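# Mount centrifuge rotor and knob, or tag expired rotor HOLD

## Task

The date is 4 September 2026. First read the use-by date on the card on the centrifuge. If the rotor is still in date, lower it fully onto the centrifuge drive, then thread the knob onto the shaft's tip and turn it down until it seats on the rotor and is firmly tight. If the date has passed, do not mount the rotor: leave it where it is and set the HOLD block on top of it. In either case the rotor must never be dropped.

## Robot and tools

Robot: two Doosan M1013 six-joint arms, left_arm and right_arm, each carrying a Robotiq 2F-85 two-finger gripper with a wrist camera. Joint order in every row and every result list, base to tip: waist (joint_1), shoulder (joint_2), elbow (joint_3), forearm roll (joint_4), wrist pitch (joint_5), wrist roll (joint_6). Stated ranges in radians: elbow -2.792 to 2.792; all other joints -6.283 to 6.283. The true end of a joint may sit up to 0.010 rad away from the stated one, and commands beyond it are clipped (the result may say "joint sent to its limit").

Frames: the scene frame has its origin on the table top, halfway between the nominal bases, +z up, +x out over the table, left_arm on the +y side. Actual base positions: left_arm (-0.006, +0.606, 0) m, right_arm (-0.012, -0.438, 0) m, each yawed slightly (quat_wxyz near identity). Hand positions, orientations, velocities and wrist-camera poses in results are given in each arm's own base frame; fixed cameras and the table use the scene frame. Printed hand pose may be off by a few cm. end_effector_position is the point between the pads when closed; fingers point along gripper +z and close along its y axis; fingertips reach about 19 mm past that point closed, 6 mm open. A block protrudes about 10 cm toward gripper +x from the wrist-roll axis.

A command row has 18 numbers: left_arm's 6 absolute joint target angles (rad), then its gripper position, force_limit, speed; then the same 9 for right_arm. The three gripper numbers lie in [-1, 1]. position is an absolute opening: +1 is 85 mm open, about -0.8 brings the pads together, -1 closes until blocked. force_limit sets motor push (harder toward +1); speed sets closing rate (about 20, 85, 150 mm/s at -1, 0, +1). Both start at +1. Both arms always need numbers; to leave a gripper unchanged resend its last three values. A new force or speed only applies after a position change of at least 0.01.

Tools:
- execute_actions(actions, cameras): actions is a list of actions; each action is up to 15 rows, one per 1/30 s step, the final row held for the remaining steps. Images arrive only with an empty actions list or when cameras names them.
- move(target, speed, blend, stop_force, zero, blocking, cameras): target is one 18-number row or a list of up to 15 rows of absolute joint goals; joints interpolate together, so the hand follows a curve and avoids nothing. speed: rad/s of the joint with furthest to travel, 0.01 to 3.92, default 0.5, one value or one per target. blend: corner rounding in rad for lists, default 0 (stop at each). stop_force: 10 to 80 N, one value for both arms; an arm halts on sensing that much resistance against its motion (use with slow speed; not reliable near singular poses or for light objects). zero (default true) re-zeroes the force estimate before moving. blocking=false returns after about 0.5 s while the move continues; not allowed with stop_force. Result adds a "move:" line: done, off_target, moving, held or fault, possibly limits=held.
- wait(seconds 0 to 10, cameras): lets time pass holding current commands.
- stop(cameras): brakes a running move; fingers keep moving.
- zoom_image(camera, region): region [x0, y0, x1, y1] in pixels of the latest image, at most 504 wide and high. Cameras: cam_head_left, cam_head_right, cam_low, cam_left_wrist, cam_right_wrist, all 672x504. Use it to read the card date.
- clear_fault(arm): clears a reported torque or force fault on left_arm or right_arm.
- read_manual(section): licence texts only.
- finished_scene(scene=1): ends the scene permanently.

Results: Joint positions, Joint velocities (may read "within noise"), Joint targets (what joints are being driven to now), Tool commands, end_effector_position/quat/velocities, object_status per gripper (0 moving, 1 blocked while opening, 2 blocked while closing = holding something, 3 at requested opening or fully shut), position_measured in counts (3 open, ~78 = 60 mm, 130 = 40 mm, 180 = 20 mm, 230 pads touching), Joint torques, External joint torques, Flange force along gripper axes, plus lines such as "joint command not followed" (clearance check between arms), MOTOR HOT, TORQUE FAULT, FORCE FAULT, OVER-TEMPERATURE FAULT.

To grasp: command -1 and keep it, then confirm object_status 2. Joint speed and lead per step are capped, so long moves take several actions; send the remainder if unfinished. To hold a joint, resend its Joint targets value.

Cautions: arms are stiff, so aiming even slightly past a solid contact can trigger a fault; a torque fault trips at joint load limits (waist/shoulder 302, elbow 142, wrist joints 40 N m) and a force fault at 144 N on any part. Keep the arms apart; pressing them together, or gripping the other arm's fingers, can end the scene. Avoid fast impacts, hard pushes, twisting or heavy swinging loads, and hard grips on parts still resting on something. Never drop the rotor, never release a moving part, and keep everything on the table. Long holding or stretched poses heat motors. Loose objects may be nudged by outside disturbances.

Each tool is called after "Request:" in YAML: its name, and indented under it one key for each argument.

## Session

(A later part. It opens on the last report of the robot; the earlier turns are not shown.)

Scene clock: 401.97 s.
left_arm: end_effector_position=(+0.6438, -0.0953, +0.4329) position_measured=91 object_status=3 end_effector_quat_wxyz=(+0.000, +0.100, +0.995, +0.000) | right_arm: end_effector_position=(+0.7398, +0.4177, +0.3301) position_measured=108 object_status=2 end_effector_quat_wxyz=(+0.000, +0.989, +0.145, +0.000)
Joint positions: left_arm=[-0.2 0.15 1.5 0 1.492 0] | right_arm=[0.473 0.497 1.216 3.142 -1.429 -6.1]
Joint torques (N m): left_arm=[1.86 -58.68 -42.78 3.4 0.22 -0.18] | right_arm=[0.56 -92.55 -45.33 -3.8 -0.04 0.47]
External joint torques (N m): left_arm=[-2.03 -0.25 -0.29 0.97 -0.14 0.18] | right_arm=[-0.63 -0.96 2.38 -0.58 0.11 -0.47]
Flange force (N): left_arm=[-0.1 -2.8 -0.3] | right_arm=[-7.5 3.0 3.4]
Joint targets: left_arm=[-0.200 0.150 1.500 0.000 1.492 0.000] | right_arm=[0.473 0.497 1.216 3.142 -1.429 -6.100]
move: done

Request:
wait:
  seconds: 0
  cameras: ["cam_head_left","cam_low","cam_right_wrist"]

Request:
zoom_image:
  camera: "cam_head_left"
  region: [320, 40, 450, 160]

Request:
zoom_image:
  camera: "cam_low"
  region: [320, 150, 430, 250]

Request:
zoom_image:
  camera: "cam_right_wrist"
  region: [200, 120, 520, 400]

Scene clock: 402.60 s.
left_arm: end_effector_position=(+0.6438, -0.0953, +0.4329) position_measured=91 object_status=3 end_effector_quat_wxyz=(+0.000, +0.100, +0.995, +0.000) | right_arm: end_effector_position=(+0.7398, +0.4177, +0.3301) position_measured=108 object_status=2 end_effector_quat_wxyz=(+0.000, +0.989, +0.145, +0.000)
Joint positions: left_arm=[-0.2 0.15 1.5 0 1.492 0] | right_arm=[0.473 0.497 1.216 3.142 -1.429 -6.1]
Joint torques (N m): left_arm=[1.95 -58.67 -42.94 3.43 0.21 -0.24] | right_arm=[0.71 -92.81 -45.31 -3.79 -0.03 0.48]
External joint torques (N m): left_arm=[-2.14 -0.31 -0.18 0.95 -0.14 0.24] | right_arm=[-0.85 -0.84 2.3 -0.59 0.1 -0.48]
Flange force (N): left_arm=[0.2 -2.9 -0.1] | right_arm=[-7.1 3.2 3.3]
Joint targets: left_arm=[-0.200 0.150 1.500 0.000 1.492 0.000] | right_arm=[0.473 0.497 1.216 3.142 -1.429 -6.100]
Tool commands: left_gripper/position=+0.3 left_gripper/force_limit=+0.0 left_gripper/speed=-1.0 right_gripper/position=-1.0 right_gripper/force_limit=-0.1 right_gripper/speed=-1.0
Images, in order (width x height): cam_head_left 672x504, cam_low 672x504, cam_right_wrist 672x504.

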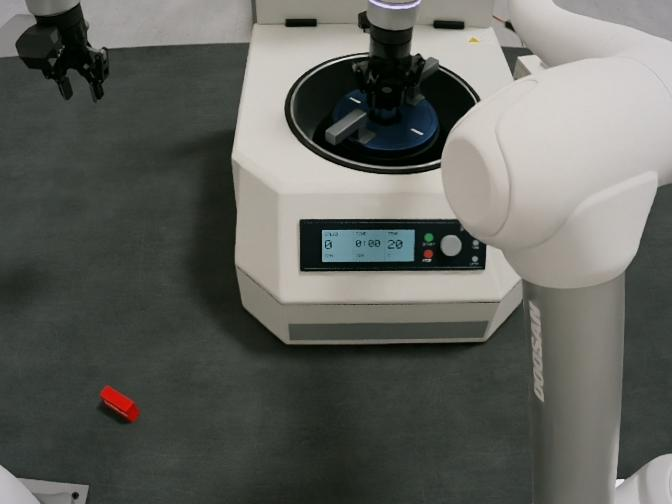

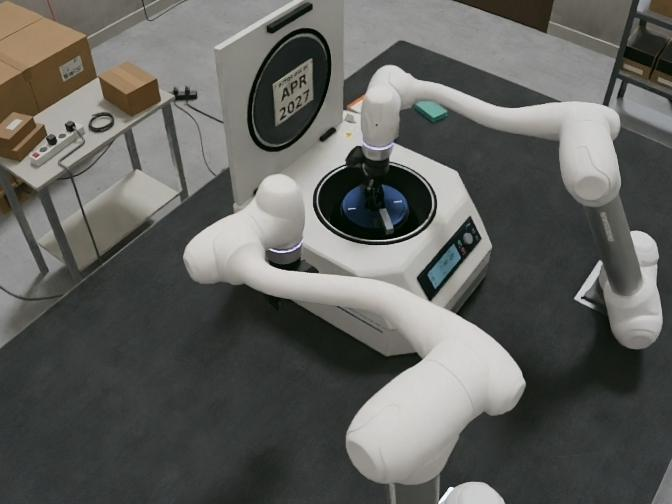

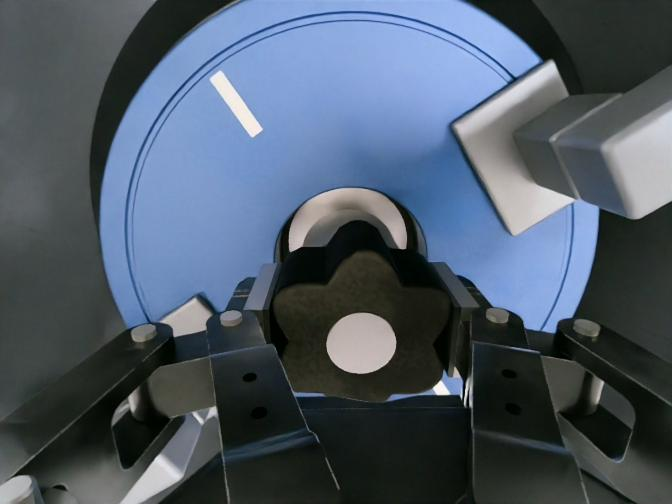

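Scaled by 3.877 from the camera's 672x504 image, which has a finer 960x720 frame.

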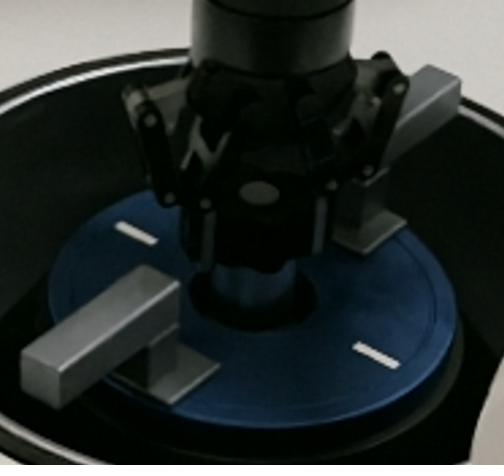

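Scaled by 4.582 from the camera's 672x504 image, which has a finer 960x720 frame.

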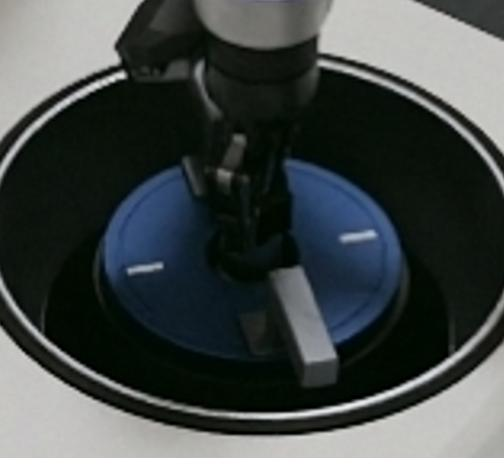

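Scaled by 1.575 from the camera's 672x504 image, which has a finer 960x720 frame.

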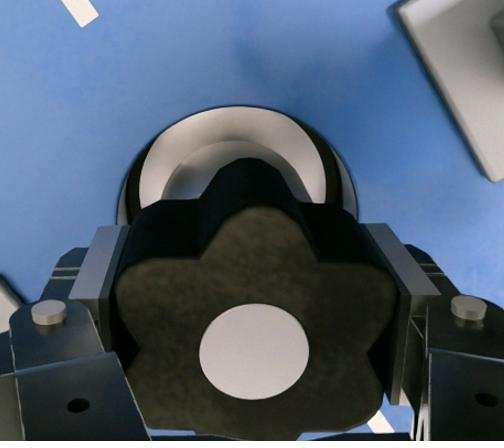

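Request:
move:
  target: [-0.2,0.15,1.5,0,1.4916,0,0.3,0,-1,0.4733,0.5053,1.2572,3.1416,-1.3791,-6.1,-1,-0.1,-1]
  speed: 0.015
  stop_force: 10

Scene clock: 403.80 s.
left_arm: end_effector_position=(+0.6438, -0.0953, +0.4329) position_measured=91 object_status=3 end_effector_quat_wxyz=(+0.000, +0.100, +0.995, +0.000) | right_arm: end_effector_position=(+0.7399, +0.4177, +0.3262) position_measured=108 object_status=2 end_effector_quat_wxyz=(+0.000, +0.989, +0.145, +0.000)
Joint positions: left_arm=[-0.2 0.15 1.5 0 1.492 0] | right_arm=[0.473 0.498 1.221 3.142 -1.422 -6.1]
Joint torques (N m): left_arm=[1.93 -59.04 -42.73 3.4 0.15 -0.24] | right_arm=[6.06 -77.73 -36.74 -1.69 0.71 0.5]
External joint torques (N m): left_arm=[-2.21 -0.03 -0.52 0.99 -0.09 0.24] | right_arm=[-6.16 -15.74 -6.04 -2.67 -0.65 -0.5]
Flange force (N): left_arm=[-0.9 -3.0 -0.7] | right_arm=[-8.7 10.0 -13.7]
Joint targets: left_arm=[-0.200 0.150 1.500 0.000 1.492 0.000] | right_arm=[0.473 0.498 1.221 3.142 -1.422 -6.100]
move: contact (right_arm); right_arm: the wrist pitch is farthest, 0.043 rad from its target

Request:
move:
  target: [-0.2,0.15,1.5,0,1.4916,0,0.3,0,-1,0.4730,0.4978,1.2211,3.1416,-1.4227,-5.1,-1,-0.1,-1]
  speed: 0.6

Scene clock: 407.53 s.
left_arm: end_effector_position=(+0.6438, -0.0953, +0.4329) position_measured=91 object_status=3 end_effector_quat_wxyz=(+0.000, +0.100, +0.995, +0.000) | right_arm: end_effector_position=(+0.7400, +0.4175, +0.3264) position_measured=108 object_status=2 end_effector_quat_wxyz=(+0.000, +0.938, -0.348, +0.000)
Joint positions: left_arm=[-0.2 0.15 1.5 0 1.492 0] | right_arm=[0.473 0.498 1.221 3.142 -1.423 -5.1]
Joint torques (N m): left_arm=[1.86 -58.91 -42.81 3.34 0.21 -0.2] | right_arm=[5.02 -92.41 -47.03 -2.17 1.42 0.48]
External joint torques (N m): left_arm=[-1.9 -0.13 -0.34 1.06 -0.14 0.2] | right_arm=[-5.16 -1.25 4.06 -2.27 -1.39 -0.48]
Flange force (N): left_arm=[-0.4 -2.6 -0.3] | right_arm=[2.2 13.3 3.1]
Joint targets: left_arm=[-0.200 0.150 1.500 0.000 1.492 0.000] | right_arm=[0.473 0.498 1.221 3.142 -1.423 -5.100]
move: done

Request:
move:
  target: [-0.2,0.15,1.5,0,1.4916,0,0.3,0,-1,0.4726,0.4975,1.2216,3.1416,-1.4225,-5.1,-1,-0.1,-1]
  speed: 0.05

Request:
move:
  target: [-0.2,0.15,1.5,0,1.4916,0,0.3,0,-1,0.4726,0.5000,1.2342,3.1416,-1.4074,-5.1,-1,-0.1,-1]
  speed: 0.01
  stop_force: 10

Scene clock: 408.77 s.
left_arm: end_effector_position=(+0.6438, -0.0953, +0.4329) position_measured=91 object_status=3 end_effector_quat_wxyz=(+0.000, +0.100, +0.995, +0.000) | right_arm: end_effector_position=(+0.7400, +0.4171, +0.3264) position_measured=108 object_status=2 end_effector_quat_wxyz=(+0.000, +0.938, -0.348, +0.000)
Joint positions: left_arm=[-0.2 0.15 1.5 0 1.492 0] | right_arm=[0.473 0.497 1.222 3.142 -1.423 -5.1]
Joint torques (N m): left_arm=[1.97 -58.89 -42.67 3.42 0.2 -0.2] | right_arm=[0.72 -92.88 -45.21 -3.83 -0.11 0.48]
External joint torques (N m): left_arm=[-2.18 -0.15 -0.53 0.97 -0.13 0.2] | right_arm=[-0.84 -0.51 2.4 -0.6 0.13 -0.48]
Flange force (N): left_arm=[-0.7 -3.0 -0.6] | right_arm=[-1.0 7.4 3.5]
Joint targets: left_arm=[-0.200 0.150 1.500 0.000 1.492 0.000] | right_arm=[0.473 0.498 1.222 3.142 -1.423 -5.100]
move: done

Scene clock: 410.77 s.
left_arm: end_effector_position=(+0.6438, -0.0953, +0.4329) position_measured=91 object_status=3 end_effector_quat_wxyz=(+0.000, +0.100, +0.995, +0.000) | right_arm: end_effector_position=(+0.7401, +0.4171, +0.3178) position_measured=108 object_status=2 end_effector_quat_wxyz=(+0.000, +0.938, -0.348, +0.000)
Joint positions: left_arm=[-0.2 0.15 1.5 0 1.492 0] | right_arm=[0.473 0.5 1.234 3.142 -1.408 -5.1]
Joint torques (N m): left_arm=[1.79 -58.64 -42.97 3.39 0.22 -0.19] | right_arm=[2.07 -76.76 -37.3 -3.32 1.74 0.55]
External joint torques (N m): left_arm=[-1.74 -0.54 -0.29 1.02 -0.15 0.19] | right_arm=[-2.18 -17.14 -5.51 -1.1 -1.72 -0.55]
Flange force (N): left_arm=[0.4 -2.4 -0.3] | right_arm=[-1.5 13.5 -15.2]
Joint targets: left_arm=[-0.200 0.150 1.500 0.000 1.492 0.000] | right_arm=[0.473 0.500 1.234 3.142 -1.408 -5.100]
move: contact (right_arm)

Request:
move:
  target: [-0.2,0.15,1.5,0,1.4916,0,0.3,0,-1,0.4726,0.5000,1.2342,3.1416,-1.4074,-4.1,-1,-0.1,-1]
  speed: 0.6

Scene clock: 413.10 s.
left_arm: end_effector_position=(+0.6438, -0.0953, +0.4329) position_measured=91 object_status=3 end_effector_quat_wxyz=(+0.000, +0.100, +0.995, +0.000) | right_arm: end_effector_position=(+0.7401, +0.4171, +0.3173) position_measured=108 object_status=2 end_effector_quat_wxyz=(+0.000, -0.656, +0.755, +0.000)
Joint positions: left_arm=[-0.2 0.15 1.5 0 1.492 0] | right_arm=[0.473 0.5 1.234 3.142 -1.407 -4.1]
Joint torques (N m): left_arm=[1.84 -58.45 -42.85 3.48 0.19 -0.19] | right_arm=[0.37 -57.43 -29.16 -3.97 4.44 0.58]
External joint torques (N m): left_arm=[-1.72 -0.72 -0.37 0.92 -0.12 0.19] | right_arm=[-0.44 -36.13 -13.42 -0.43 -4.49 -0.58]
Flange force (N): left_arm=[0.5 -2.4 -0.5] | right_arm=[14.4 16.8 -36.1]
Joint targets: left_arm=[-0.200 0.150 1.500 0.000 1.492 0.000] | right_arm=[0.473 0.500 1.234 3.142 -1.407 -4.100]
move: done

Request:
move:
  target: [-0.2,0.15,1.5,0,1.4916,0,0.3,0,-1,0.4726,0.4994,1.2346,3.1416,-1.4076,-4.1,-1,-0.1,-1]
  speed: 0.05

Request:
move:
  target: [-0.2,0.15,1.5,0,1.4916,0,0.3,0,-1,0.4726,0.4994,1.2346,3.1416,-1.4076,-3.1,-1,-0.1,-1]
  speed: 0.6

Scene clock: 414.40 s.
left_arm: end_effector_position=(+0.6438, -0.0953, +0.4329) position_measured=91 object_status=3 end_effector_quat_wxyz=(+0.000, +0.100, +0.995, +0.000) | right_arm: end_effector_position=(+0.7398, +0.4170, +0.3175) position_measured=108 object_status=2 end_effector_quat_wxyz=(+0.000, -0.656, +0.755, +0.000)
Joint positions: left_arm=[-0.2 0.15 1.5 0 1.492 0] | right_arm=[0.473 0.499 1.235 3.142 -1.407 -4.1]
Joint torques (N m): left_arm=[2.28 -58.8 -42.7 3.41 0.2 -0.22] | right_arm=[-0.44 -70.08 -31.49 -4.39 0.64 0.5]
External joint torques (N m): left_arm=[-2.65 -0.02 -0.33 0.95 -0.13 0.22] | right_arm=[0.3 -23.34 -11.11 -0.02 -0.69 -0.5]
Flange force (N): left_arm=[-0.6 -3.7 -0.3] | right_arm=[6.2 7.7 -23.0]
Joint targets: left_arm=[-0.200 0.150 1.500 0.000 1.492 0.000] | right_arm=[0.473 0.499 1.235 3.142 -1.408 -4.100]
move: done

Scene clock: 416.43 s.
left_arm: end_effector_position=(+0.6438, -0.0953, +0.4329) position_measured=91 object_status=3 end_effector_quat_wxyz=(+0.000, +0.100, +0.995, +0.000) | right_arm: end_effector_position=(+0.7398, +0.4170, +0.3176) position_measured=108 object_status=2 end_effector_quat_wxyz=(+0.000, -0.214, +0.977, +0.000)
Joint positions: left_arm=[-0.2 0.15 1.5 0 1.492 0] | right_arm=[0.473 0.499 1.235 3.142 -1.408 -3.1]
Joint torques (N m): left_arm=[2.17 -58.93 -42.87 3.42 0.24 -0.24] | right_arm=[-1.39 -71.03 -33.04 -4.51 0.82 0.56]
External joint torques (N m): left_arm=[-2.72 0.08 -0.24 0.94 -0.17 0.24] | right_arm=[1.31 -22.59 -9.65 0.16 -0.9 -0.56]
Flange force (N): left_arm=[-0.5 -3.8 -0.1] | right_arm=[12.3 -0.1 -21.1]
Joint targets: left_arm=[-0.200 0.150 1.500 0.000 1.492 0.000] | right_arm=[0.473 0.499 1.235 3.142 -1.408 -3.100]
move: done

Request:
wait:
  seconds: 0
  cameras: ["cam_head_left","cam_low","cam_right_wrist"]

Request:
zoom_image:
  camera: "cam_head_left"
  region: [320, 40, 450, 160]

Request:
zoom_image:
  camera: "cam_low"
  region: [320, 150, 430, 250]

Scene clock: 417.00 s.
left_arm: end_effector_position=(+0.6438, -0.0953, +0.4329) position_measured=91 object_status=3 end_effector_quat_wxyz=(+0.000, +0.100, +0.995, +0.000) | right_arm: end_effector_position=(+0.7398, +0.4170, +0.3176) position_measured=108 object_status=2 end_effector_quat_wxyz=(+0.000, -0.214, +0.977, +0.000)
Joint positions: left_arm=[-0.2 0.15 1.5 0 1.492 0] | right_arm=[0.473 0.499 1.235 3.142 -1.408 -3.1]
Joint torques (N m): left_arm=[1.97 -59.06 -42.62 3.39 0.2 -0.2] | right_arm=[-1.56 -71.06 -33.17 -4.53 0.82 0.52]
External joint torques (N m): left_arm=[-2.18 0 -0.59 1 -0.13 0.2] | right_arm=[1.48 -22.46 -9.51 0.19 -0.9 -0.52]
Flange force (N): left_arm=[-1.1 -3.0 -0.7] | right_arm=[12.4 0.1 -20.9]
Joint targets: left_arm=[-0.200 0.150 1.500 0.000 1.492 0.000] | right_arm=[0.473 0.499 1.235 3.142 -1.408 -3.100]
Tool commands: left_gripper/position=+0.3 left_gripper/force_limit=+0.0 left_gripper/speed=-1.0 right_gripper/position=-1.0 right_gripper/force_limit=-0.1 right_gripper/speed=-1.0
Images, in order (width x height): cam_head_left 672x504, cam_low 672x504, cam_right_wrist 672x504.

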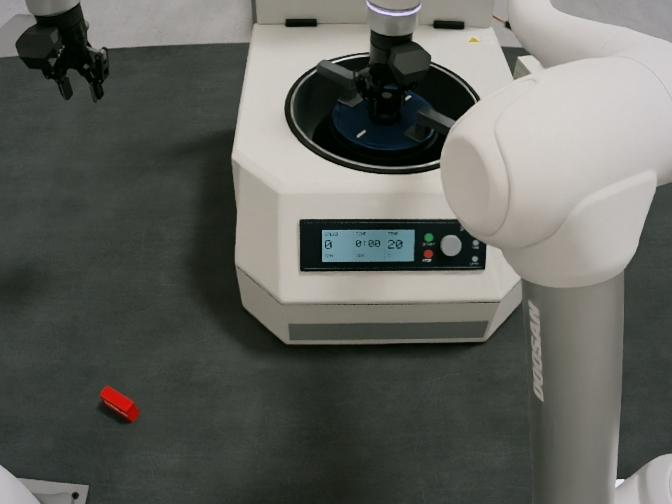

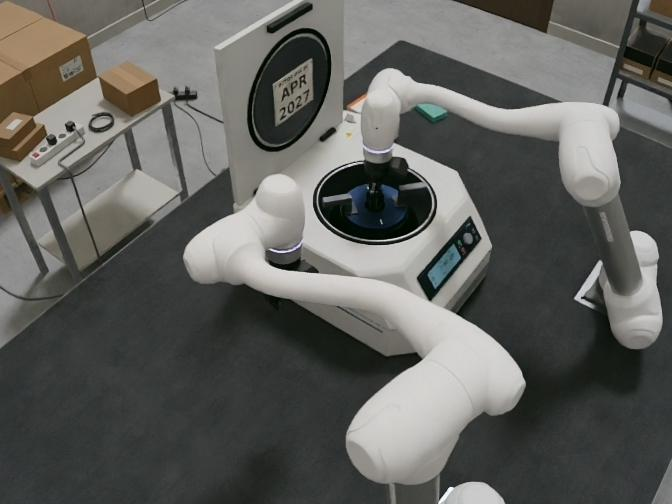

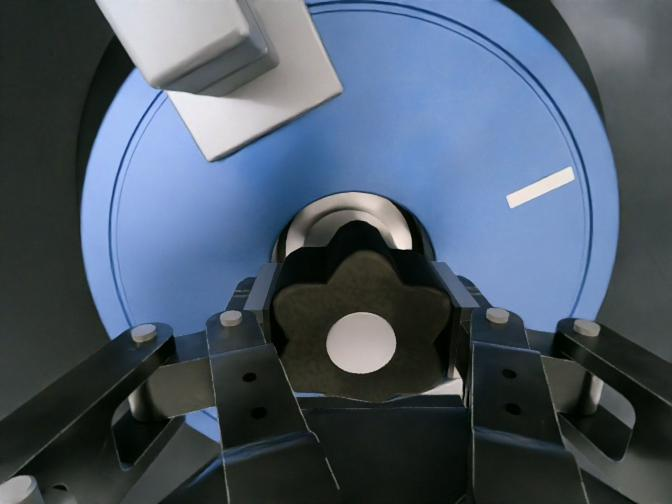

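Scaled by 3.877 from the camera's 672x504 image, which has a finer 960x720 frame.

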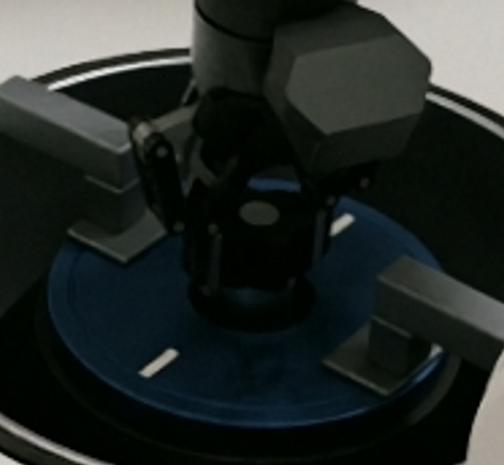

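Scaled by 4.582 from the camera's 672x504 image, which has a finer 960x720 frame.

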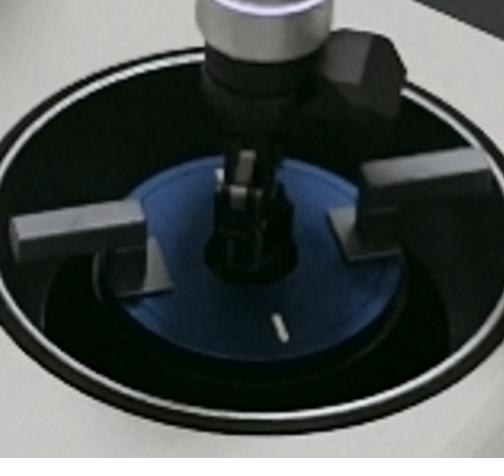

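Request:
move:
  target: [-0.2,0.15,1.5,0,1.4916,0,0.3,0,-1,0.4726,0.4994,1.2346,3.1416,-1.4076,-4.3,-1,-0.1,-1]
  speed: 0.6
  cameras: ["cam_head_left","cam_low","cam_right_wrist"]

Scene clock: 421.90 s.
left_arm: end_effector_position=(+0.6438, -0.0953, +0.4329) position_measured=91 object_status=3 end_effector_quat_wxyz=(+0.000, +0.100, +0.995, +0.000) | right_arm: end_effector_position=(+0.7398, +0.4170, +0.3176) position_measured=108 object_status=2 end_effector_quat_wxyz=(+0.000, +0.728, -0.686, +0.000)
Joint positions: left_arm=[-0.2 0.15 1.5 0 1.492 0] | right_arm=[0.473 0.499 1.235 3.142 -1.408 -4.3]
Joint torques (N m): left_arm=[1.79 -58.8 -42.91 3.43 0.2 -0.22] | right_arm=[-1.66 -74.54 -34 -4.73 0.26 0.46]
External joint torques (N m): left_arm=[-1.53 -0.61 -0.51 1 -0.14 0.22] | right_arm=[1.61 -19.3 -8.84 0.3 -0.29 -0.46]
Flange force (N): left_arm=[0.1 -2.0 -0.7] | right_arm=[2.9 9.0 -18.1]
Joint targets: left_arm=[-0.200 0.150 1.500 0.000 1.492 0.000] | right_arm=[0.473 0.499 1.235 3.142 -1.408 -4.300]
move: done
Images, in order (width x height): cam_head_left 672x504, cam_low 672x504, cam_right_wrist 672x504.

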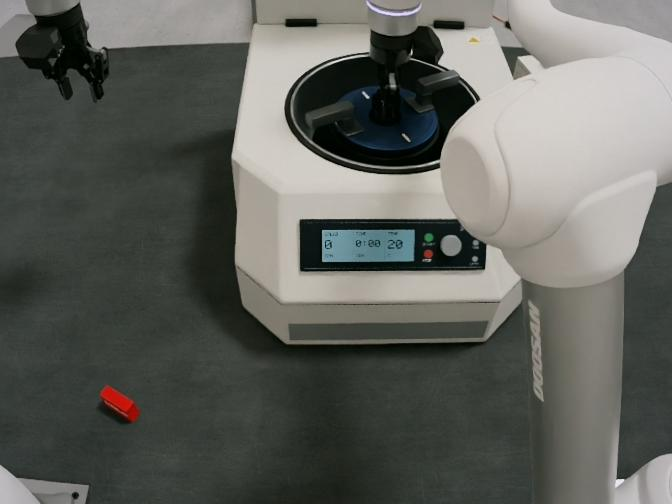

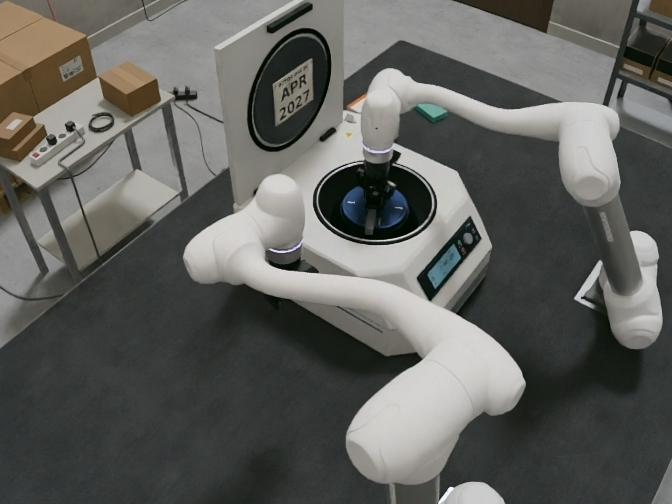

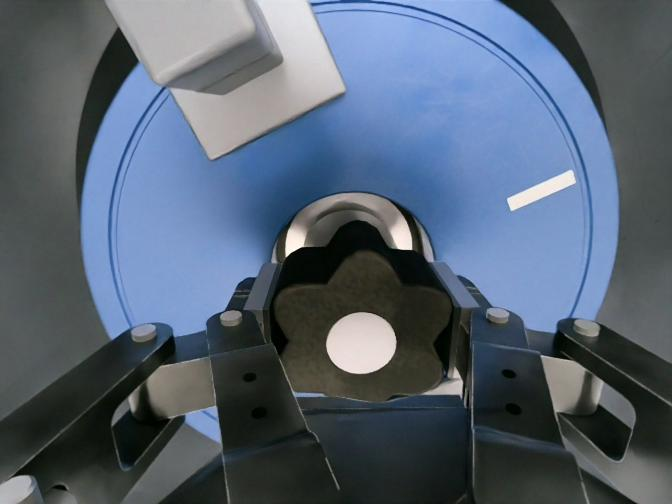

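Request:
move:
  target: [-0.678,0.4773,1.0126,0,1.6517,0.3626,0.3,0,-1,0.4726,0.4994,1.2346,3.1416,-1.4076,-4.3,-1,-0.1,-1]
  speed: 0.3
  cameras: ["cam_head_left","cam_low","cam_left_wrist"]

Scene clock: 424.57 s.
left_arm: end_effector_position=(+0.6775, -0.5012, +0.4600) position_measured=91 object_status=3 end_effector_quat_wxyz=(+0.000, +0.497, +0.868, +0.000) | right_arm: end_effector_position=(+0.7398, +0.4170, +0.3176) position_measured=108 object_status=2 end_effector_quat_wxyz=(+0.000, +0.728, -0.686, +0.000)
Joint positions: left_arm=[-0.678 0.477 1.013 0 1.652 0.363] | right_arm=[0.473 0.499 1.235 3.142 -1.408 -4.3]
Joint torques (N m): left_arm=[1.52 -92.04 -42.96 3.47 0.17 -0.16] | right_arm=[-1.39 -74.49 -33.98 -4.72 0.29 0.43]
External joint torques (N m): left_arm=[-1.79 0.07 -0.2 0.94 -0.11 0.16] | right_arm=[1.3 -18.99 -8.68 0.31 -0.32 -0.43]
Flange force (N): left_arm=[-1.2 -1.6 -0.2] | right_arm=[3.1 8.7 -17.8]
Joint targets: left_arm=[-0.678 0.477 1.013 0.000 1.652 0.363] | right_arm=[0.473 0.499 1.235 3.142 -1.408 -4.300]
move: done
Images, in order (width x height): cam_head_left 672x504, cam_low 672x504, cam_left_wrist 672x504.

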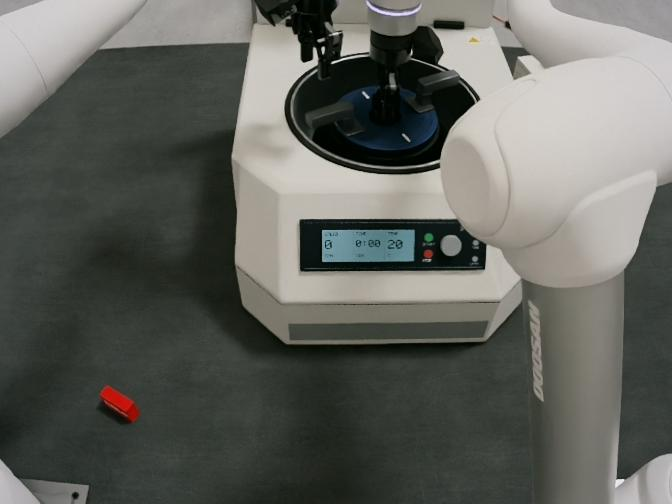

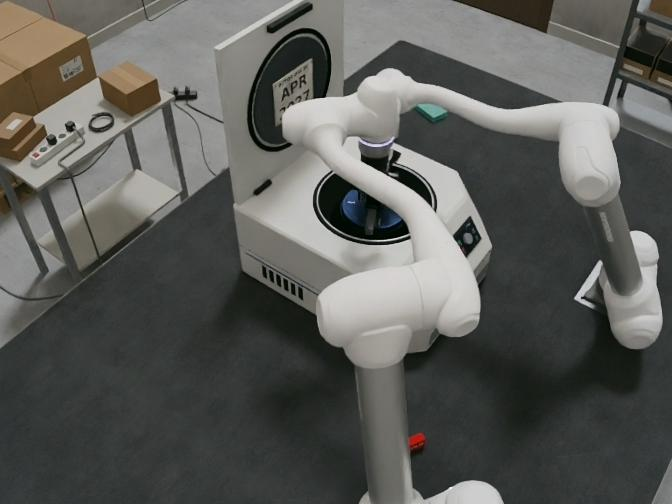

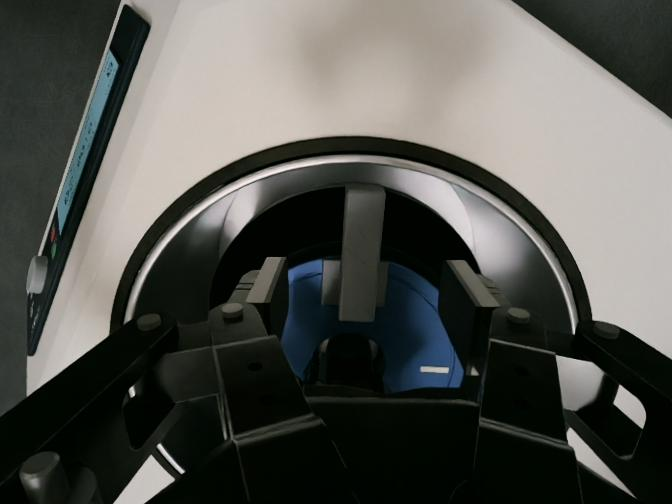

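Request:
move:
  target: [-0.6748,0.4762,1.0861,0,1.5793,0.3858,0.3,0,-1,0.4726,0.4994,1.2346,3.1416,-1.4076,-4.3,-1,-0.1,-1]
  speed: 0.1

Request:
move:
  target: [-0.6748,0.4863,1.2268,0,1.4285,0.3858,0.3,0,-1,0.4726,0.4994,1.2346,3.1416,-1.4076,-4.3,-1,-0.1,-1]
  speed: 0.08
  stop_force: 15
  cameras: ["cam_left_wrist","cam_head_left","cam_low"]

Scene clock: 426.40 s.
left_arm: end_effector_position=(+0.6799, -0.4998, +0.4199) position_measured=91 object_status=3 end_effector_quat_wxyz=(+0.000, +0.506, +0.863, +0.000) | right_arm: end_effector_position=(+0.7398, +0.4170, +0.3176) position_measured=108 object_status=2 end_effector_quat_wxyz=(+0.000, +0.728, -0.686, +0.000)
Joint positions: left_arm=[-0.675 0.476 1.086 0 1.579 0.386] | right_arm=[0.473 0.499 1.235 3.142 -1.408 -4.3]
Joint torques (N m): left_arm=[1.81 -92.07 -43.04 3.45 0.17 -0.16] | right_arm=[-1.84 -74.56 -34.05 -4.73 0.27 0.5]
External joint torques (N m): left_arm=[-1.86 -0.26 -0.46 1.01 -0.11 0.16] | right_arm=[1.81 -19.71 -8.85 0.29 -0.31 -0.5]
Flange force (N): left_arm=[-1.4 -1.6 -0.6] | right_arm=[3.0 9.6 -18.3]
Joint targets: left_arm=[-0.675 0.476 1.086 0.000 1.579 0.386] | right_arm=[0.473 0.499 1.235 3.142 -1.408 -4.300]
move: done

Scene clock: 428.90 s.
left_arm: end_effector_position=(+0.6799, -0.4998, +0.3329) position_measured=91 object_status=3 end_effector_quat_wxyz=(+0.000, +0.506, +0.863, +0.000) | right_arm: end_effector_position=(+0.7398, +0.4170, +0.3176) position_measured=108 object_status=2 end_effector_quat_wxyz=(+0.000, +0.728, -0.686, +0.000)
Joint positions: left_arm=[-0.675 0.486 1.227 0 1.429 0.386] | right_arm=[0.473 0.499 1.235 3.142 -1.408 -4.3]
Joint torques (N m): left_arm=[2.1 -92.79 -42.58 3.39 0.2 -0.17] | right_arm=[-1.54 -74.56 -33.98 -4.76 0.29 0.45]
External joint torques (N m): left_arm=[-2.35 0.27 -0.26 0.99 -0.14 0.17] | right_arm=[1.41 -18.85 -8.67 0.35 -0.32 -0.45]
Flange force (N): left_arm=[-1.9 -2.0 -0.1] | right_arm=[2.9 8.5 -17.8]
Joint targets: left_arm=[-0.675 0.486 1.227 0.000 1.429 0.386] | right_arm=[0.473 0.499 1.235 3.142 -1.408 -4.300]
move: done
Images, in order (width x height): cam_head_left 672x504, cam_low 672x504, cam_left_wrist 672x504.

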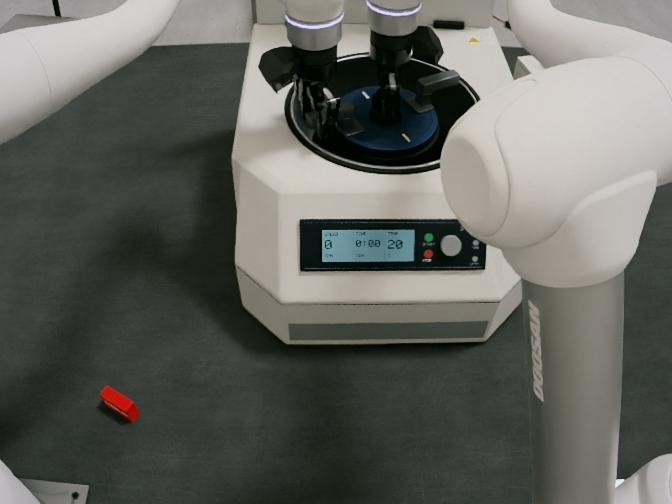

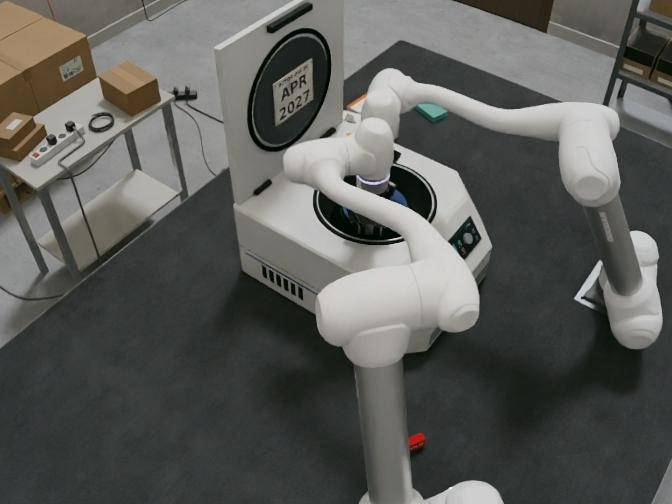

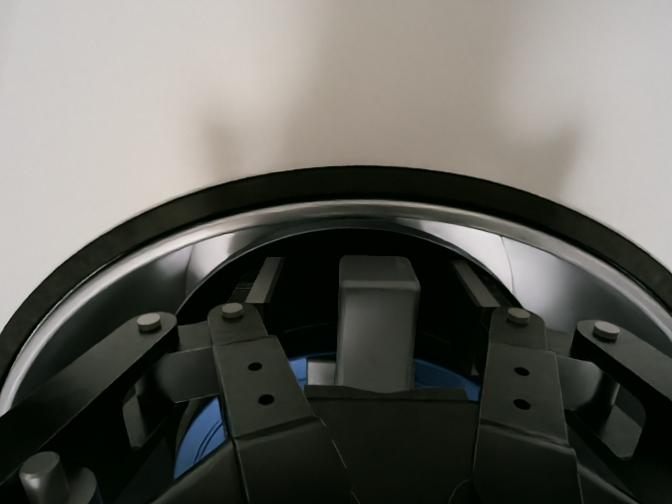

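Request:
move:
  target: [-0.6748,0.4863,1.2268,0,1.4285,0.3858,-1,-0.3,-1,0.4726,0.4994,1.2346,3.1416,-1.4076,-4.3,-1,-0.1,-1]
  cameras: ["cam_left_wrist","cam_right_wrist"]

Scene clock: 432.10 s.
left_arm: end_effector_position=(+0.6799, -0.4998, +0.3330) position_measured=171 object_status=2 end_effector_quat_wxyz=(+0.000, +0.506, +0.863, +0.000) | right_arm: end_effector_position=(+0.7398, +0.4170, +0.3176) position_measured=108 object_status=2 end_effector_quat_wxyz=(+0.000, +0.728, -0.685, +0.000)
Joint positions: left_arm=[-0.675 0.486 1.227 0 1.428 0.386] | right_arm=[0.473 0.499 1.235 3.142 -1.408 -4.3]
Joint torques (N m): left_arm=[-0.23 -90.88 -41.56 2.81 0.18 0.09] | right_arm=[-1.83 -74.46 -34.36 -4.72 0.57 0.52]
External joint torques (N m): left_arm=[0.28 -1.86 -1.43 1.59 -0.12 -0.09] | right_arm=[1.7 -19.46 -8.48 0.29 -0.6 -0.52]
Flange force (N): left_arm=[-0.3 0.4 -2.3] | right_arm=[3.2 9.8 -18.2]
Joint targets: left_arm=[-0.675 0.486 1.227 0.000 1.429 0.386] | right_arm=[0.473 0.499 1.235 3.142 -1.408 -4.300]
move: done
Images, in order (width x height): cam_left_wrist 672x504, cam_right_wrist 672x504.

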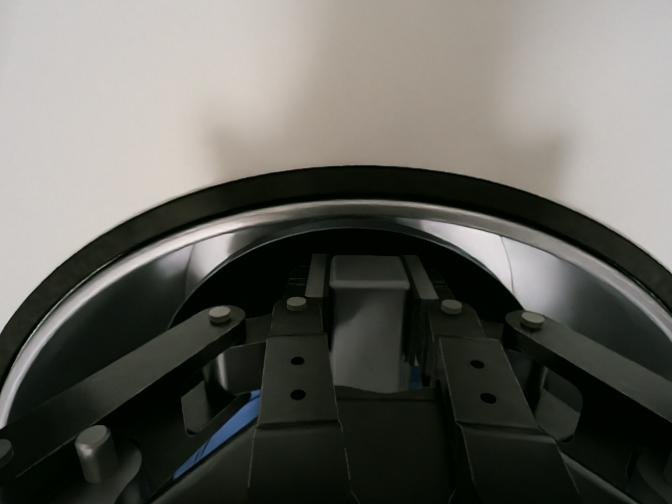

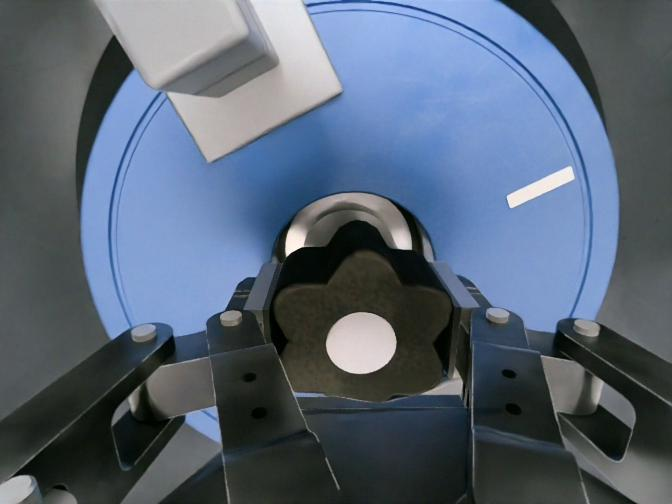

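Request:
move:
  target:
    - [-0.6748,0.4863,1.2268,0,1.4285,0.3858,-1,-0.3,-1,0.4726,0.4994,1.2346,3.1416,-1.4076,-4.0,-1,-0.1,-1]
    - [-0.6748,0.4863,1.2268,0,1.4285,0.3858,-1,-0.3,-1,0.4726,0.4994,1.2346,3.1416,-1.4076,-3.7,-1,-0.1,-1]
  cameras: ["cam_right_wrist","cam_low"]

Scene clock: 434.30 s.
left_arm: end_effector_position=(+0.6799, -0.4998, +0.3330) position_measured=171 object_status=2 end_effector_quat_wxyz=(+0.000, +0.506, +0.863, +0.000) | right_arm: end_effector_position=(+0.7398, +0.4170, +0.3176) position_measured=108 object_status=2 end_effector_quat_wxyz=(+0.000, -0.493, +0.870, +0.000)
Joint positions: left_arm=[-0.675 0.486 1.227 0 1.429 0.386] | right_arm=[0.473 0.499 1.235 3.142 -1.408 -3.7]
Joint torques (N m): left_arm=[-1.16 -91.03 -41.21 2.65 0.24 0.07] | right_arm=[-2.88 -78.2 -38.59 -5.22 1.67 0.61]
External joint torques (N m): left_arm=[1.15 -1.67 -1.75 1.75 -0.18 -0.07] | right_arm=[2.74 -15.15 -3.91 0.84 -1.75 -0.61]
Flange force (N): left_arm=[-0.9 1.8 -2.6] | right_arm=[10.7 9.0 -12.5]
Joint targets: left_arm=[-0.675 0.486 1.227 0.000 1.429 0.386] | right_arm=[0.473 0.499 1.235 3.142 -1.408 -3.700]
move: done
Images, in order (width x height): cam_low 672x504, cam_right_wrist 672x504.

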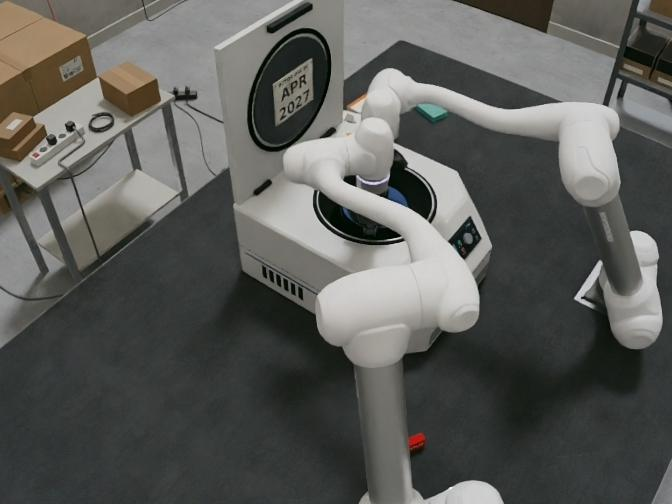

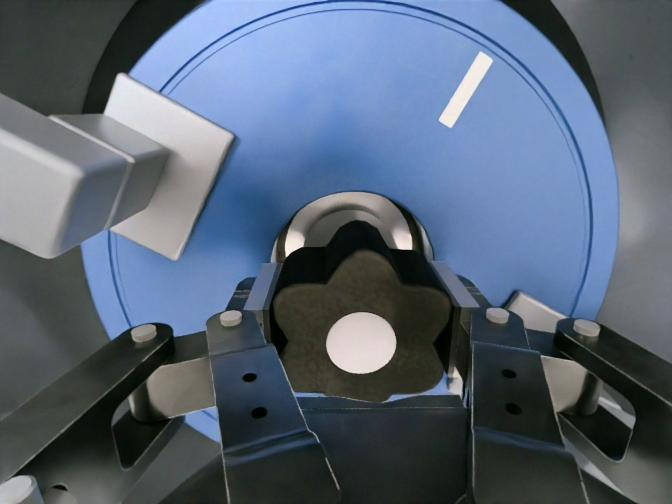

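Request:
move:
  target:
    - [-0.6748,0.4863,1.2268,0,1.4285,0.3858,-1,-0.3,-1,0.4726,0.4994,1.2346,3.1416,-1.4076,-3.2,-1,-0.1,-1]
    - [-0.6748,0.4863,1.2268,0,1.4285,0.3858,-1,-0.3,-1,0.4726,0.4994,1.2346,3.1416,-1.4076,-2.8,-1,-0.1,-1]

Request:
wait:
  seconds: 0.1

Scene clock: 437.53 s.
left_arm: end_effector_position=(+0.6799, -0.4998, +0.3330) position_measured=171 object_status=2 end_effector_quat_wxyz=(+0.000, +0.506, +0.863, +0.000) | right_arm: end_effector_position=(+0.7398, +0.4170, +0.3176) position_measured=108 object_status=2 end_effector_quat_wxyz=(+0.000, -0.065, +0.998, +0.000)
Joint positions: left_arm=[-0.675 0.486 1.227 0 1.429 0.386] | right_arm=[0.473 0.499 1.235 3.142 -1.408 -2.8]
Joint torques (N m): left_arm=[0.25 -89.86 -40.61 2.96 0.29 0.04] | right_arm=[-4.65 -83.49 -38.78 -5.77 -0.38 0.55]
External joint torques (N m): left_arm=[-0.13 -2.98 -2.45 1.46 -0.24 -0.04] | right_arm=[4.53 -10.59 -4.06 1.42 0.3 -0.55]
Flange force (N): left_arm=[-1.0 0.3 -3.9] | right_arm=[8.6 1.6 -8.1]
Joint targets: left_arm=[-0.675 0.486 1.227 0.000 1.429 0.386] | right_arm=[0.473 0.499 1.235 3.142 -1.408 -2.800]
move: done

Scene clock: 437.63 s.
left_arm: end_effector_position=(+0.6799, -0.4998, +0.3330) position_measured=171 object_status=2 end_effector_quat_wxyz=(+0.000, +0.506, +0.863, +0.000) | right_arm: end_effector_position=(+0.7398, +0.4170, +0.3176) position_measured=108 object_status=2 end_effector_quat_wxyz=(+0.000, -0.065, +0.998, +0.000)
Joint positions: left_arm=[-0.675 0.486 1.227 0 1.429 0.386] | right_arm=[0.473 0.499 1.235 3.142 -1.408 -2.8]
Joint torques (N m): left_arm=[0.19 -89.7 -40.67 2.92 0.35 0.05] | right_arm=[-4.7 -83.28 -38.73 -5.81 -0.42 0.5]
External joint torques (N m): left_arm=[-0.53 -2.95 -2.29 1.47 -0.29 -0.05] | right_arm=[4.63 -10.16 -3.84 1.5 0.33 -0.5]
Flange force (N): left_arm=[-0.9 -0.4 -3.5] | right_arm=[8.6 1.8 -7.6]
Joint targets: left_arm=[-0.675 0.486 1.227 0.000 1.429 0.386] | right_arm=[0.473 0.499 1.235 3.142 -1.408 -2.800]
Tool commands: left_gripper/position=-1.0 left_gripper/force_limit=-0.3 left_gripper/speed=-1.0 right_gripper/position=-1.0 right_gripper/force_limit=-0.1 right_gripper/speed=-1.0
wait: 0.10 s; no rest

Request:
move:
  target: [-0.6748,0.4863,1.2268,0,1.4285,0.3858,-1,-0.3,-1,0.4726,0.4995,1.2352,3.1416,-1.4069,-2.8,-1,-0.1,-1]

Request:
wait:
  seconds: 0.1

Scene clock: 438.80 s.
left_arm: end_effector_position=(+0.6799, -0.4998, +0.3330) position_measured=171 object_status=2 end_effector_quat_wxyz=(+0.000, +0.506, +0.863, +0.000) | right_arm: end_effector_position=(+0.7398, +0.4170, +0.3172) position_measured=108 object_status=2 end_effector_quat_wxyz=(+0.000, -0.065, +0.998, +0.000)
Joint positions: left_arm=[-0.675 0.486 1.227 0 1.428 0.386] | right_arm=[0.473 0.499 1.235 3.142 -1.407 -2.8]
Joint torques (N m): left_arm=[0.43 -90.44 -40.6 2.98 0.57 0.04] | right_arm=[-7.31 -70.25 -30.24 -6.98 -0.41 0.54]
External joint torques (N m): left_arm=[-0.42 -2.02 -2.17 1.4 -0.5 -0.04] | right_arm=[7.2 -22.47 -12.06 2.69 0.33 -0.54]
Flange force (N): left_arm=[-1.8 0.2 -2.8] | right_arm=[9.0 4.8 -22.4]
Joint targets: left_arm=[-0.675 0.486 1.227 0.000 1.429 0.386] | right_arm=[0.473 0.500 1.235 3.142 -1.407 -2.800]
move: done

Scene clock: 438.90 s.
left_arm: end_effector_position=(+0.6799, -0.4998, +0.3330) position_measured=171 object_status=2 end_effector_quat_wxyz=(+0.000, +0.506, +0.863, +0.000) | right_arm: end_effector_position=(+0.7398, +0.4170, +0.3172) position_measured=108 object_status=2 end_effector_quat_wxyz=(+0.000, -0.065, +0.998, +0.000)
Joint positions: left_arm=[-0.675 0.486 1.227 0 1.429 0.386] | right_arm=[0.473 0.499 1.235 3.142 -1.407 -2.8]
Joint torques (N m): left_arm=[-0.03 -91.03 -40.64 2.99 0.56 0.02] | right_arm=[-7.58 -69.72 -29.98 -6.91 -0.38 0.56]
External joint torques (N m): left_arm=[0.34 -1.61 -2.23 1.42 -0.5 -0.02] | right_arm=[7.51 -24.24 -12.75 2.58 0.29 -0.56]
Flange force (N): left_arm=[-2.2 1.4 -2.8] | right_arm=[10.2 4.7 -23.9]
Joint targets: left_arm=[-0.675 0.486 1.227 0.000 1.429 0.386] | right_arm=[0.473 0.500 1.235 3.142 -1.407 -2.800]
Tool commands: left_gripper/position=-1.0 left_gripper/force_limit=-0.3 left_gripper/speed=-1.0 right_gripper/position=-1.0 right_gripper/force_limit=-0.1 right_gripper/speed=-1.0
wait: 0.10 s; no rest

Request:
move:
  target:
    - [-0.6748,0.4863,1.2268,0,1.4285,0.3858,0.3,0,-1,0.4726,0.4995,1.2352,3.1416,-1.4069,-2.8,-1,-0.1,-1]
    - [-0.6748,0.4764,1.1214,0,1.5438,0.3858,0.3,0,-1,0.4726,0.4995,1.2352,3.1416,-1.4069,-2.8,-1,-0.1,-1]
    - [-0.5988,0.2684,1.4833,-0.2811,0.9322,0.5773,0.3,0,-1,0.4726,0.4995,1.2352,3.1416,-1.4069,-2.8,-1,-0.1,-1]
  cameras: ["cam_left_wrist","cam_head_left"]

Scene clock: 446.67 s.
left_arm: end_effector_position=(+0.6799, -0.4999, +0.4000) position_measured=91 object_status=3 end_effector_quat_wxyz=(+0.223, +0.489, +0.833, -0.131) | right_arm: end_effector_position=(+0.7398, +0.4169, +0.3172) position_measured=108 object_status=2 end_effector_quat_wxyz=(+0.000, -0.065, +0.998, +0.000)
Joint positions: left_arm=[-0.599 0.268 1.483 -0.281 0.932 0.577] | right_arm=[0.473 0.5 1.235 3.142 -1.407 -2.8]
Joint torques (N m): left_arm=[2.38 -71.69 -43.01 2.7 -0.98 -0.18] | right_arm=[-6.97 -68.74 -29.46 -6.82 -0.39 0.56]
External joint torques (N m): left_arm=[-2.67 -0.33 -0.9 0.88 -0.16 0.18] | right_arm=[6.86 -24.09 -12.86 2.53 0.31 -0.56]
Flange force (N): left_arm=[-3.3 -3.1 0.4] | right_arm=[9.5 4.2 -24.0]
Joint targets: left_arm=[-0.599 0.268 1.483 -0.281 0.932 0.577] | right_arm=[0.473 0.500 1.235 3.142 -1.407 -2.800]
move: done
Images, in order (width x height): cam_head_left 672x504, cam_left_wrist 672x504.

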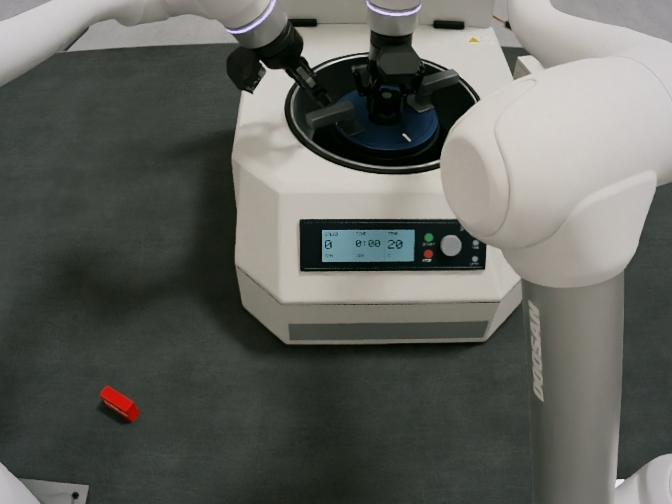

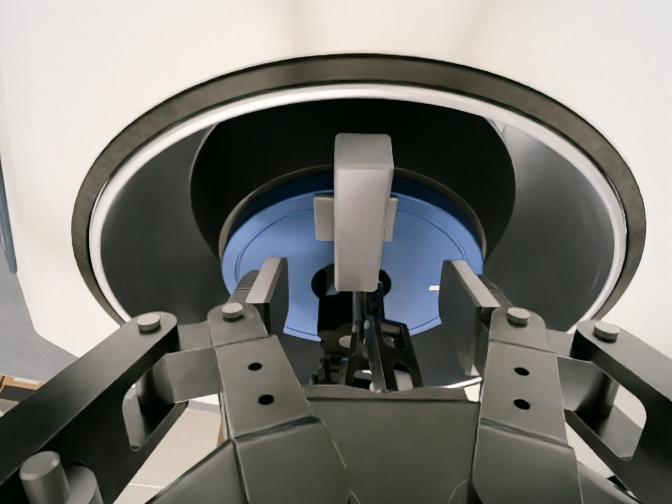

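Request:
move:
  target: [-0.5988,0.2939,1.5730,-0.3090,0.8220,0.6209,0.3,0,-1,0.4726,0.4995,1.2352,3.1416,-1.4069,-2.8,-1,-0.1,-1]
  speed: 0.06
  stop_force: 15
  cameras: ["cam_left_wrist"]

Scene clock: 449.33 s.
left_arm: end_effector_position=(+0.6798, -0.4999, +0.3330) position_measured=91 object_status=3 end_effector_quat_wxyz=(+0.223, +0.489, +0.833, -0.131) | right_arm: end_effector_position=(+0.7398, +0.4169, +0.3172) position_measured=108 object_status=2 end_effector_quat_wxyz=(+0.000, -0.065, +0.998, +0.000)
Joint positions: left_arm=[-0.599 0.294 1.573 -0.309 0.822 0.621] | right_arm=[0.473 0.5 1.235 3.142 -1.407 -2.8]
Joint torques (N m): left_arm=[2.39 -73.51 -41.87 2.53 -0.83 -0.2] | right_arm=[-7.07 -69.08 -29.49 -6.79 -0.38 0.49]
External joint torques (N m): left_arm=[-2.43 0.4 -0.45 0.92 -0.27 0.2] | right_arm=[6.97 -24.72 -13.29 2.45 0.3 -0.49]
Flange force (N): left_arm=[-2.7 -2.7 1.3] | right_arm=[9.5 4.4 -24.8]
Joint targets: left_arm=[-0.599 0.294 1.573 -0.309 0.822 0.621] | right_arm=[0.473 0.500 1.235 3.142 -1.407 -2.800]
move: done
Images, in order (width x height): cam_left_wrist 672x504.

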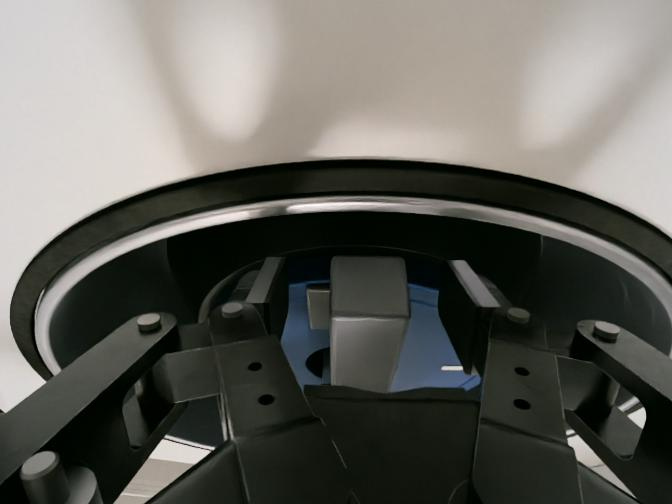

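Grip with moderate force, then regrasp-free: back press off slightly before the test stroke.

Request:
move:
  target:
    - [-0.5988,0.2939,1.5730,-0.3090,0.8220,0.6209,-1,-0.3,-1,0.4726,0.4995,1.2352,3.1416,-1.4069,-2.8,-1,-0.1,-1]
    - [-0.5988,0.2939,1.5730,-0.3090,0.8220,0.6209,-1,-0.3,-1,0.4726,0.4995,1.2352,3.1416,-1.4069,-1.3,-1,-0.1,-1]
  cameras: ["cam_head_right","cam_right_wrist"]

Scene clock: 454.67 s.
left_arm: end_effector_position=(+0.6798, -0.4999, +0.3330) position_measured=171 object_status=2 end_effector_quat_wxyz=(+0.223, +0.489, +0.833, -0.131) | right_arm: end_effector_position=(+0.7398, +0.4169, +0.3171) position_measured=108 object_status=2 end_effector_quat_wxyz=(+0.000, +0.632, +0.775, +0.000)
Joint positions: left_arm=[-0.599 0.294 1.573 -0.309 0.822 0.621] | right_arm=[0.473 0.5 1.235 3.142 -1.407 -1.3]
Joint torques (N m): left_arm=[-3.15 -70.16 -42.65 1.46 -1.46 0.12] | right_arm=[0.07 -91.49 -43.97 -3.83 -0.39 0.44]
External joint torques (N m): left_arm=[3.12 -3.02 0.26 1.99 0.35 -0.12] | right_arm=[-0.16 -2.17 1.25 -0.43 0.4 -0.44]
Flange force (N): left_arm=[3.3 0.2 -5.0] | right_arm=[-2.9 -6.7 1.8]
Joint targets: left_arm=[-0.599 0.294 1.573 -0.309 0.822 0.621] | right_arm=[0.473 0.500 1.235 3.142 -1.407 -1.300]
move: done
Images, in order (width x height): cam_head_right 672x504, cam_right_wrist 672x504.

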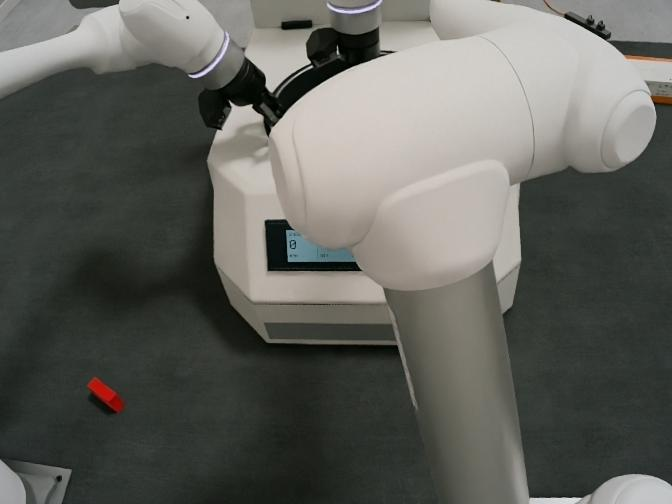

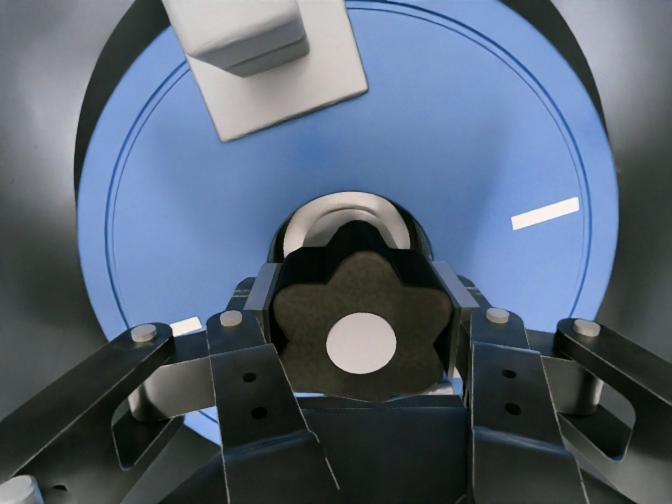

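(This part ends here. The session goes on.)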